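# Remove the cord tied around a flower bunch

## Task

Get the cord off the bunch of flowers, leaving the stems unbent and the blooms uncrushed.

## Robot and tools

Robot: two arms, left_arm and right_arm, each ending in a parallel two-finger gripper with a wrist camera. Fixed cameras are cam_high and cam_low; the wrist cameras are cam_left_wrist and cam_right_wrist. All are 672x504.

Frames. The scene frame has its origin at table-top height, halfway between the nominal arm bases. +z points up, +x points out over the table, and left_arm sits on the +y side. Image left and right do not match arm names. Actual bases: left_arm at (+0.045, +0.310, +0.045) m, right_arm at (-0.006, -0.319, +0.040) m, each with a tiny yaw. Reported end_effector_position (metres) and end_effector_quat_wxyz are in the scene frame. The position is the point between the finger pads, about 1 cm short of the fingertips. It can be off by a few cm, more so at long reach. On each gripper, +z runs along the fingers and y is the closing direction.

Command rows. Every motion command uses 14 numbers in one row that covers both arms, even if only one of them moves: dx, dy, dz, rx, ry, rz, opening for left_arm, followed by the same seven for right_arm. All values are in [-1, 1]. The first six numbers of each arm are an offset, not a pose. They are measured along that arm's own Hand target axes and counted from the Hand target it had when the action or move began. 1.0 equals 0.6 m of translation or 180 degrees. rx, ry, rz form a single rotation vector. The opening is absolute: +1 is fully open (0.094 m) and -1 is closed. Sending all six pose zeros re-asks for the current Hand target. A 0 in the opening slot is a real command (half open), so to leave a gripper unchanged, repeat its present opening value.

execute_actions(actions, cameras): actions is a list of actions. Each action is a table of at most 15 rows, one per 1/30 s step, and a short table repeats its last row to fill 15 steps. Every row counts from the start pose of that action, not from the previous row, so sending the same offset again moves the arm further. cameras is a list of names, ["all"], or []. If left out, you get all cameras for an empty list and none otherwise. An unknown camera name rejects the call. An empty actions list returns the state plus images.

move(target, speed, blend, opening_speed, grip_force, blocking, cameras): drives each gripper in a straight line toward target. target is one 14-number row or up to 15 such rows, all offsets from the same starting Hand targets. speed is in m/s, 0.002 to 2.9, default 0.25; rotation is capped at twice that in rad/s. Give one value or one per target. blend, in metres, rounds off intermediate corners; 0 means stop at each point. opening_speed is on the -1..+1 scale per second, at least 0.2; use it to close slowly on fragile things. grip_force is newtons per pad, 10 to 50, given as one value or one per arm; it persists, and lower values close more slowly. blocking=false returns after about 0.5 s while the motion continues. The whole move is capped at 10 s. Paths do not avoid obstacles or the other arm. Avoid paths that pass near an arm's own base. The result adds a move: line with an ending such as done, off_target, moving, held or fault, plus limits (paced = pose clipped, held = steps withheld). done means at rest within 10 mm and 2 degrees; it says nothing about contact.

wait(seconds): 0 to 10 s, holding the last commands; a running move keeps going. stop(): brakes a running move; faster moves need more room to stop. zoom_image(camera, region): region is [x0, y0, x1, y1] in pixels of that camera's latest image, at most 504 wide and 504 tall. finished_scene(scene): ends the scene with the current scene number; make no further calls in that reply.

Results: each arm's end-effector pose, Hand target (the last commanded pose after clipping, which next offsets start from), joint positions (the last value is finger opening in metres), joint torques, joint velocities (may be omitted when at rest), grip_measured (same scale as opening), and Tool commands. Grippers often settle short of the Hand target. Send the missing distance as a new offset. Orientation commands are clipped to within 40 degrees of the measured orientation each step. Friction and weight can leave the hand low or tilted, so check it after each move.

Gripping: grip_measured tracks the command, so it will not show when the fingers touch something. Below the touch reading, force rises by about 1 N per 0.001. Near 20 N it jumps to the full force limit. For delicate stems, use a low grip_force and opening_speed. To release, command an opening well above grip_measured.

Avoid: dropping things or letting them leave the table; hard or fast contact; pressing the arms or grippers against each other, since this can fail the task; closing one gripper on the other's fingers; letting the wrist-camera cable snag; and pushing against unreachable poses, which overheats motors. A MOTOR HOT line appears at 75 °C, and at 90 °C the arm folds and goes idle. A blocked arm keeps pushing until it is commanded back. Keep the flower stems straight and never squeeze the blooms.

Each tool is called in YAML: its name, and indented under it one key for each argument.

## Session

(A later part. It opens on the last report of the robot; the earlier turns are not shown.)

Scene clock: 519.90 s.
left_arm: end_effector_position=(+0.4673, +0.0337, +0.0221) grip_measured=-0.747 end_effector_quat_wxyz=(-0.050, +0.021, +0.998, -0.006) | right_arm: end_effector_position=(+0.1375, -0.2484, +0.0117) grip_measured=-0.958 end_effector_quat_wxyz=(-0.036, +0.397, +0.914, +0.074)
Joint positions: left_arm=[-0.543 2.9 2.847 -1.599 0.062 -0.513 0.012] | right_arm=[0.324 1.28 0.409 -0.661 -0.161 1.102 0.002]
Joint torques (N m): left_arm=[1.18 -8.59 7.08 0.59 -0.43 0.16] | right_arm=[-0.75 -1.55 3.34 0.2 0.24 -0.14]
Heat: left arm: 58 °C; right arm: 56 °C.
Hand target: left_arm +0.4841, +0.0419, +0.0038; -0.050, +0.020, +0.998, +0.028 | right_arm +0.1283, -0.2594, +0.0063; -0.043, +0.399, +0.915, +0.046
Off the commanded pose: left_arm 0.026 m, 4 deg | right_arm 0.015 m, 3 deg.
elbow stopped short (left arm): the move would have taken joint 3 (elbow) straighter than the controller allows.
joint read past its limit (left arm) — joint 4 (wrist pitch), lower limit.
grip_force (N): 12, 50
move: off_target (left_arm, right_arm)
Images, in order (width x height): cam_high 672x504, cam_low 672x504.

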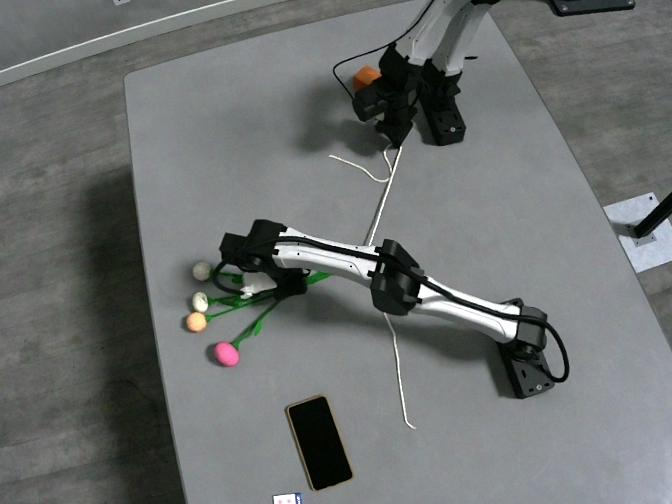

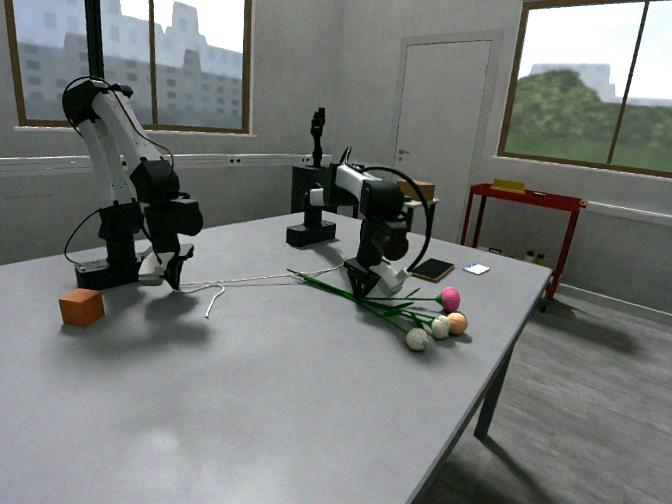

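move:
  target: [0.0,0,0,0,0,0,-0.75,-0.13,-0.06,-0.03,0,0,0,-1]
  speed: 0.07
  cameras: ["cam_high","cam_low"]

zoom_image:
  camera: "cam_low"
  region: [200, 230, 440, 330]

Scene clock: 528.10 s.
left_arm: end_effector_position=(+0.4673, +0.0337, +0.0221) grip_measured=-0.747 end_effector_quat_wxyz=(-0.050, +0.021, +0.998, -0.006) | right_arm: end_effector_position=(+0.1506, -0.3361, +0.0112) grip_measured=-0.958 end_effector_quat_wxyz=(-0.050, +0.402, +0.913, +0.055)
Joint positions: left_arm=[-0.543 2.9 2.847 -1.599 0.062 -0.513 0.012] | right_arm=[-0.204 1.415 0.504 -0.742 -0.125 0.576 0.002]
Joint torques (N m): left_arm=[1.17 -8.58 7.09 0.58 -0.44 0.16] | right_arm=[-0.51 -3.38 5.29 0.2 0.11 -0.15]
Heat: left arm: 59 °C; right arm: 55 °C.
Hand target: left_arm +0.4841, +0.0419, +0.0038; -0.050, +0.020, +0.998, +0.028 | right_arm +0.1556, -0.3426, +0.0133; -0.043, +0.399, +0.915, +0.046
Off the commanded pose: left_arm 0.026 m, 4 deg | right_arm 0.008 m, 1 deg.
elbow stopped short (left arm): the move would have taken joint 3 (elbow) straighter than the controller allows.
joint read past its limit (left arm) — joint 4 (wrist pitch), lower limit.
grip_force (N): 12, 50
move: off_target (left_arm)
Images, in order (width x height): cam_high 672x504, cam_low 672x504.

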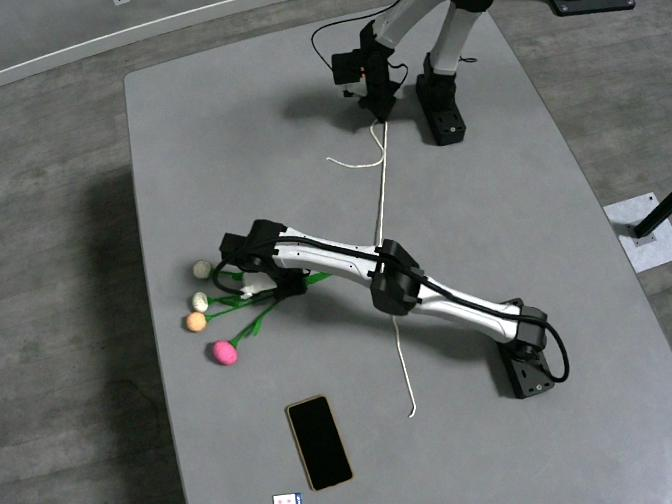

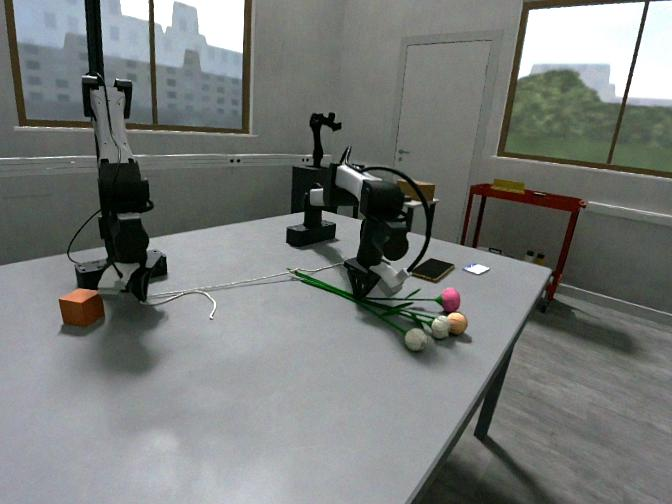

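Scaled by 2.100 from the camera's 672x504 image, which has a finer 960x720 frame.

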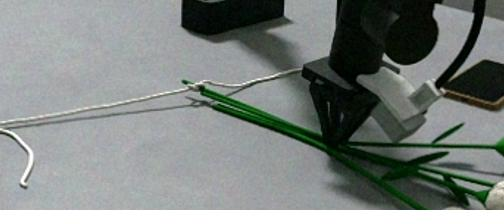

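move:
  target: [0.0,0,0,0,0,0,-0.75,-0.1,-0.09,-0.02,0,0,0,-1]
  speed: 0.07
  cameras: ["cam_high","cam_low"]

zoom_image:
  camera: "cam_low"
  region: [200, 230, 440, 330]

Scene clock: 533.87 s.
left_arm: end_effector_position=(+0.4674, +0.0339, +0.0221) grip_measured=-0.747 end_effector_quat_wxyz=(-0.050, +0.021, +0.999, -0.006) | right_arm: end_effector_position=(+0.1533, -0.4176, +0.0123) grip_measured=-0.958 end_effector_quat_wxyz=(-0.048, +0.402, +0.913, +0.051)
Joint positions: left_arm=[-0.543 2.9 2.847 -1.599 0.061 -0.513 0.012] | right_arm=[-0.584 1.571 0.649 -0.765 -0.08 0.197 0.002]
Joint torques (N m): left_arm=[1.16 -8.61 7.08 0.58 -0.42 0.16] | right_arm=[-0.47 -5.18 5.52 0.07 0.01 -0.15]
Heat: left arm: 60 °C; right arm: 54 °C.
Hand target: left_arm +0.4841, +0.0419, +0.0038; -0.050, +0.020, +0.998, +0.028 | right_arm +0.1571, -0.4242, +0.0156; -0.043, +0.399, +0.915, +0.046
Off the commanded pose: left_arm 0.026 m, 4 deg | right_arm 0.008 m, 1 deg.
elbow stopped short (left arm): the move would have taken joint 3 (elbow) straighter than the controller allows.
joint read past its limit (left arm) — joint 4 (wrist pitch), lower limit.
grip_force (N): 12, 50
move: off_target (left_arm)
Images, in order (width x height): cam_high 672x504, cam_low 672x504.

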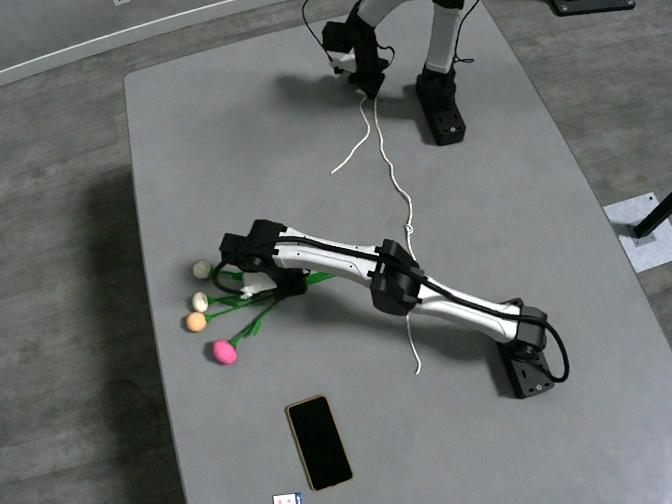

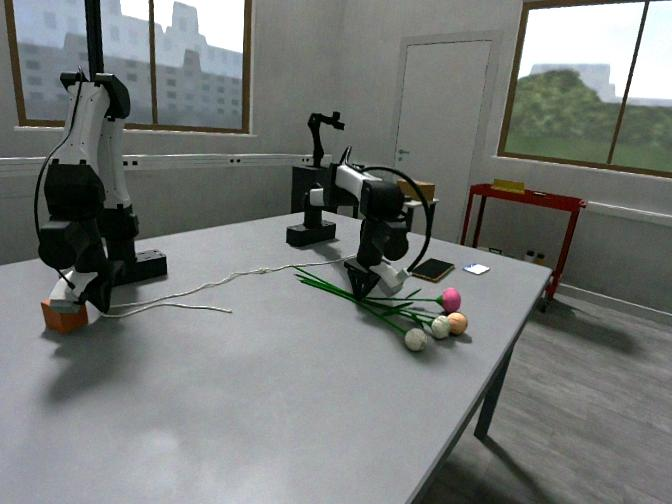

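Scaled by 2.100 from the camera's 672x504 image, which has a finer 960x720 frame.

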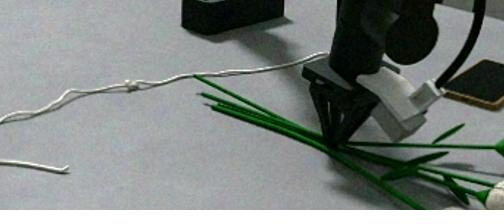

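move:
  target:
    - [0.0,0,0,0,0,0,-0.3,0,0,0,0,0,0,-0.7]
    - [0.0,0,-0.15,0,0,0,-0.3,0,0,-0.1,0,0,0,-0.7]
    - [0.25,0.1,-0.2,0,0,0,-0.3,0,0,-0.1,0,0,0,-0.7]
  grip_force: 50
  speed: 0.15
  cameras: ["cam_high","cam_low"]

zoom_image:
  camera: "cam_high"
  region: [180, 220, 440, 400]

zoom_image:
  camera: "cam_low"
  region: [200, 230, 480, 350]

Scene clock: 546.53 s.
left_arm: end_effector_position=(+0.3507, +0.0995, +0.1265) grip_measured=-0.302 end_effector_quat_wxyz=(-0.068, +0.021, +0.997, +0.033) | right_arm: end_effector_position=(+0.1556, -0.4242, +0.0666) grip_measured=-0.702 end_effector_quat_wxyz=(-0.058, +0.401, +0.913, +0.053)
Joint positions: left_arm=[-0.579 2.111 1.818 -1.427 0.018 -0.549 0.033] | right_arm=[-0.602 1.484 0.818 -1.042 -0.077 0.177 0.014]
Joint torques (N m): left_arm=[-0.34 -11.74 4.94 0.01 0.01 0.01] | right_arm=[-0.46 -7.28 6.19 -0.01 -0.02 -0.14]
Heat: left arm: 63 °C; right arm: 53 °C.
Hand target: left_arm +0.3494, +0.1004, +0.1415; -0.050, +0.020, +0.998, +0.028 | right_arm +0.1597, -0.4312, +0.0751; -0.044, +0.399, +0.915, +0.046
Off the commanded pose: left_arm 0.015 m, 2 deg | right_arm 0.012 m, 2 deg.
elbow stopped short (left arm): the move would have taken joint 3 (elbow) straighter than the controller allows.
move: off_target (left_arm, right_arm)
Images, in order (width x height): cam_high 672x504, cam_low 672x504.

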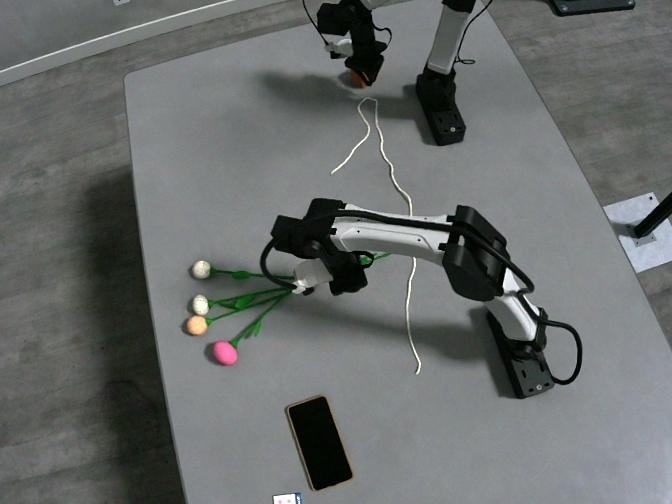

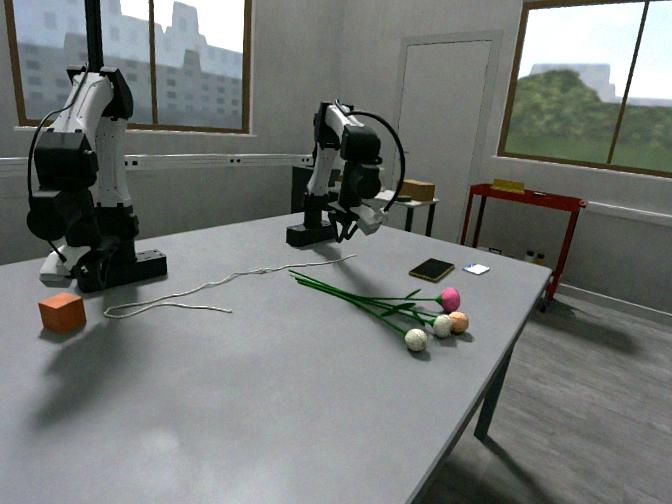

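Scaled by 1.938 from the camera's 672x504 image, which has a finer 960x720 frame.

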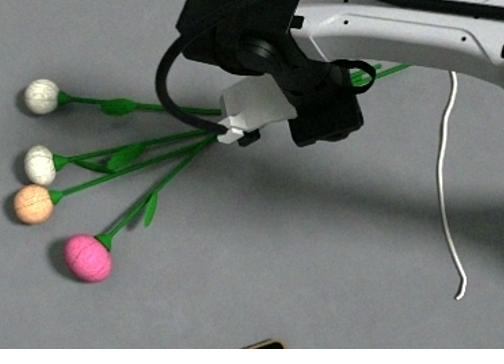

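Scaled by 1.800 from the camera's 672x504 image, which has a finer 960x720 frame.

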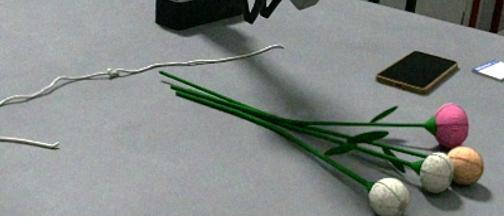

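Clear separation.

finished_scene:
  scene: 2

The scene is finished: the task was done.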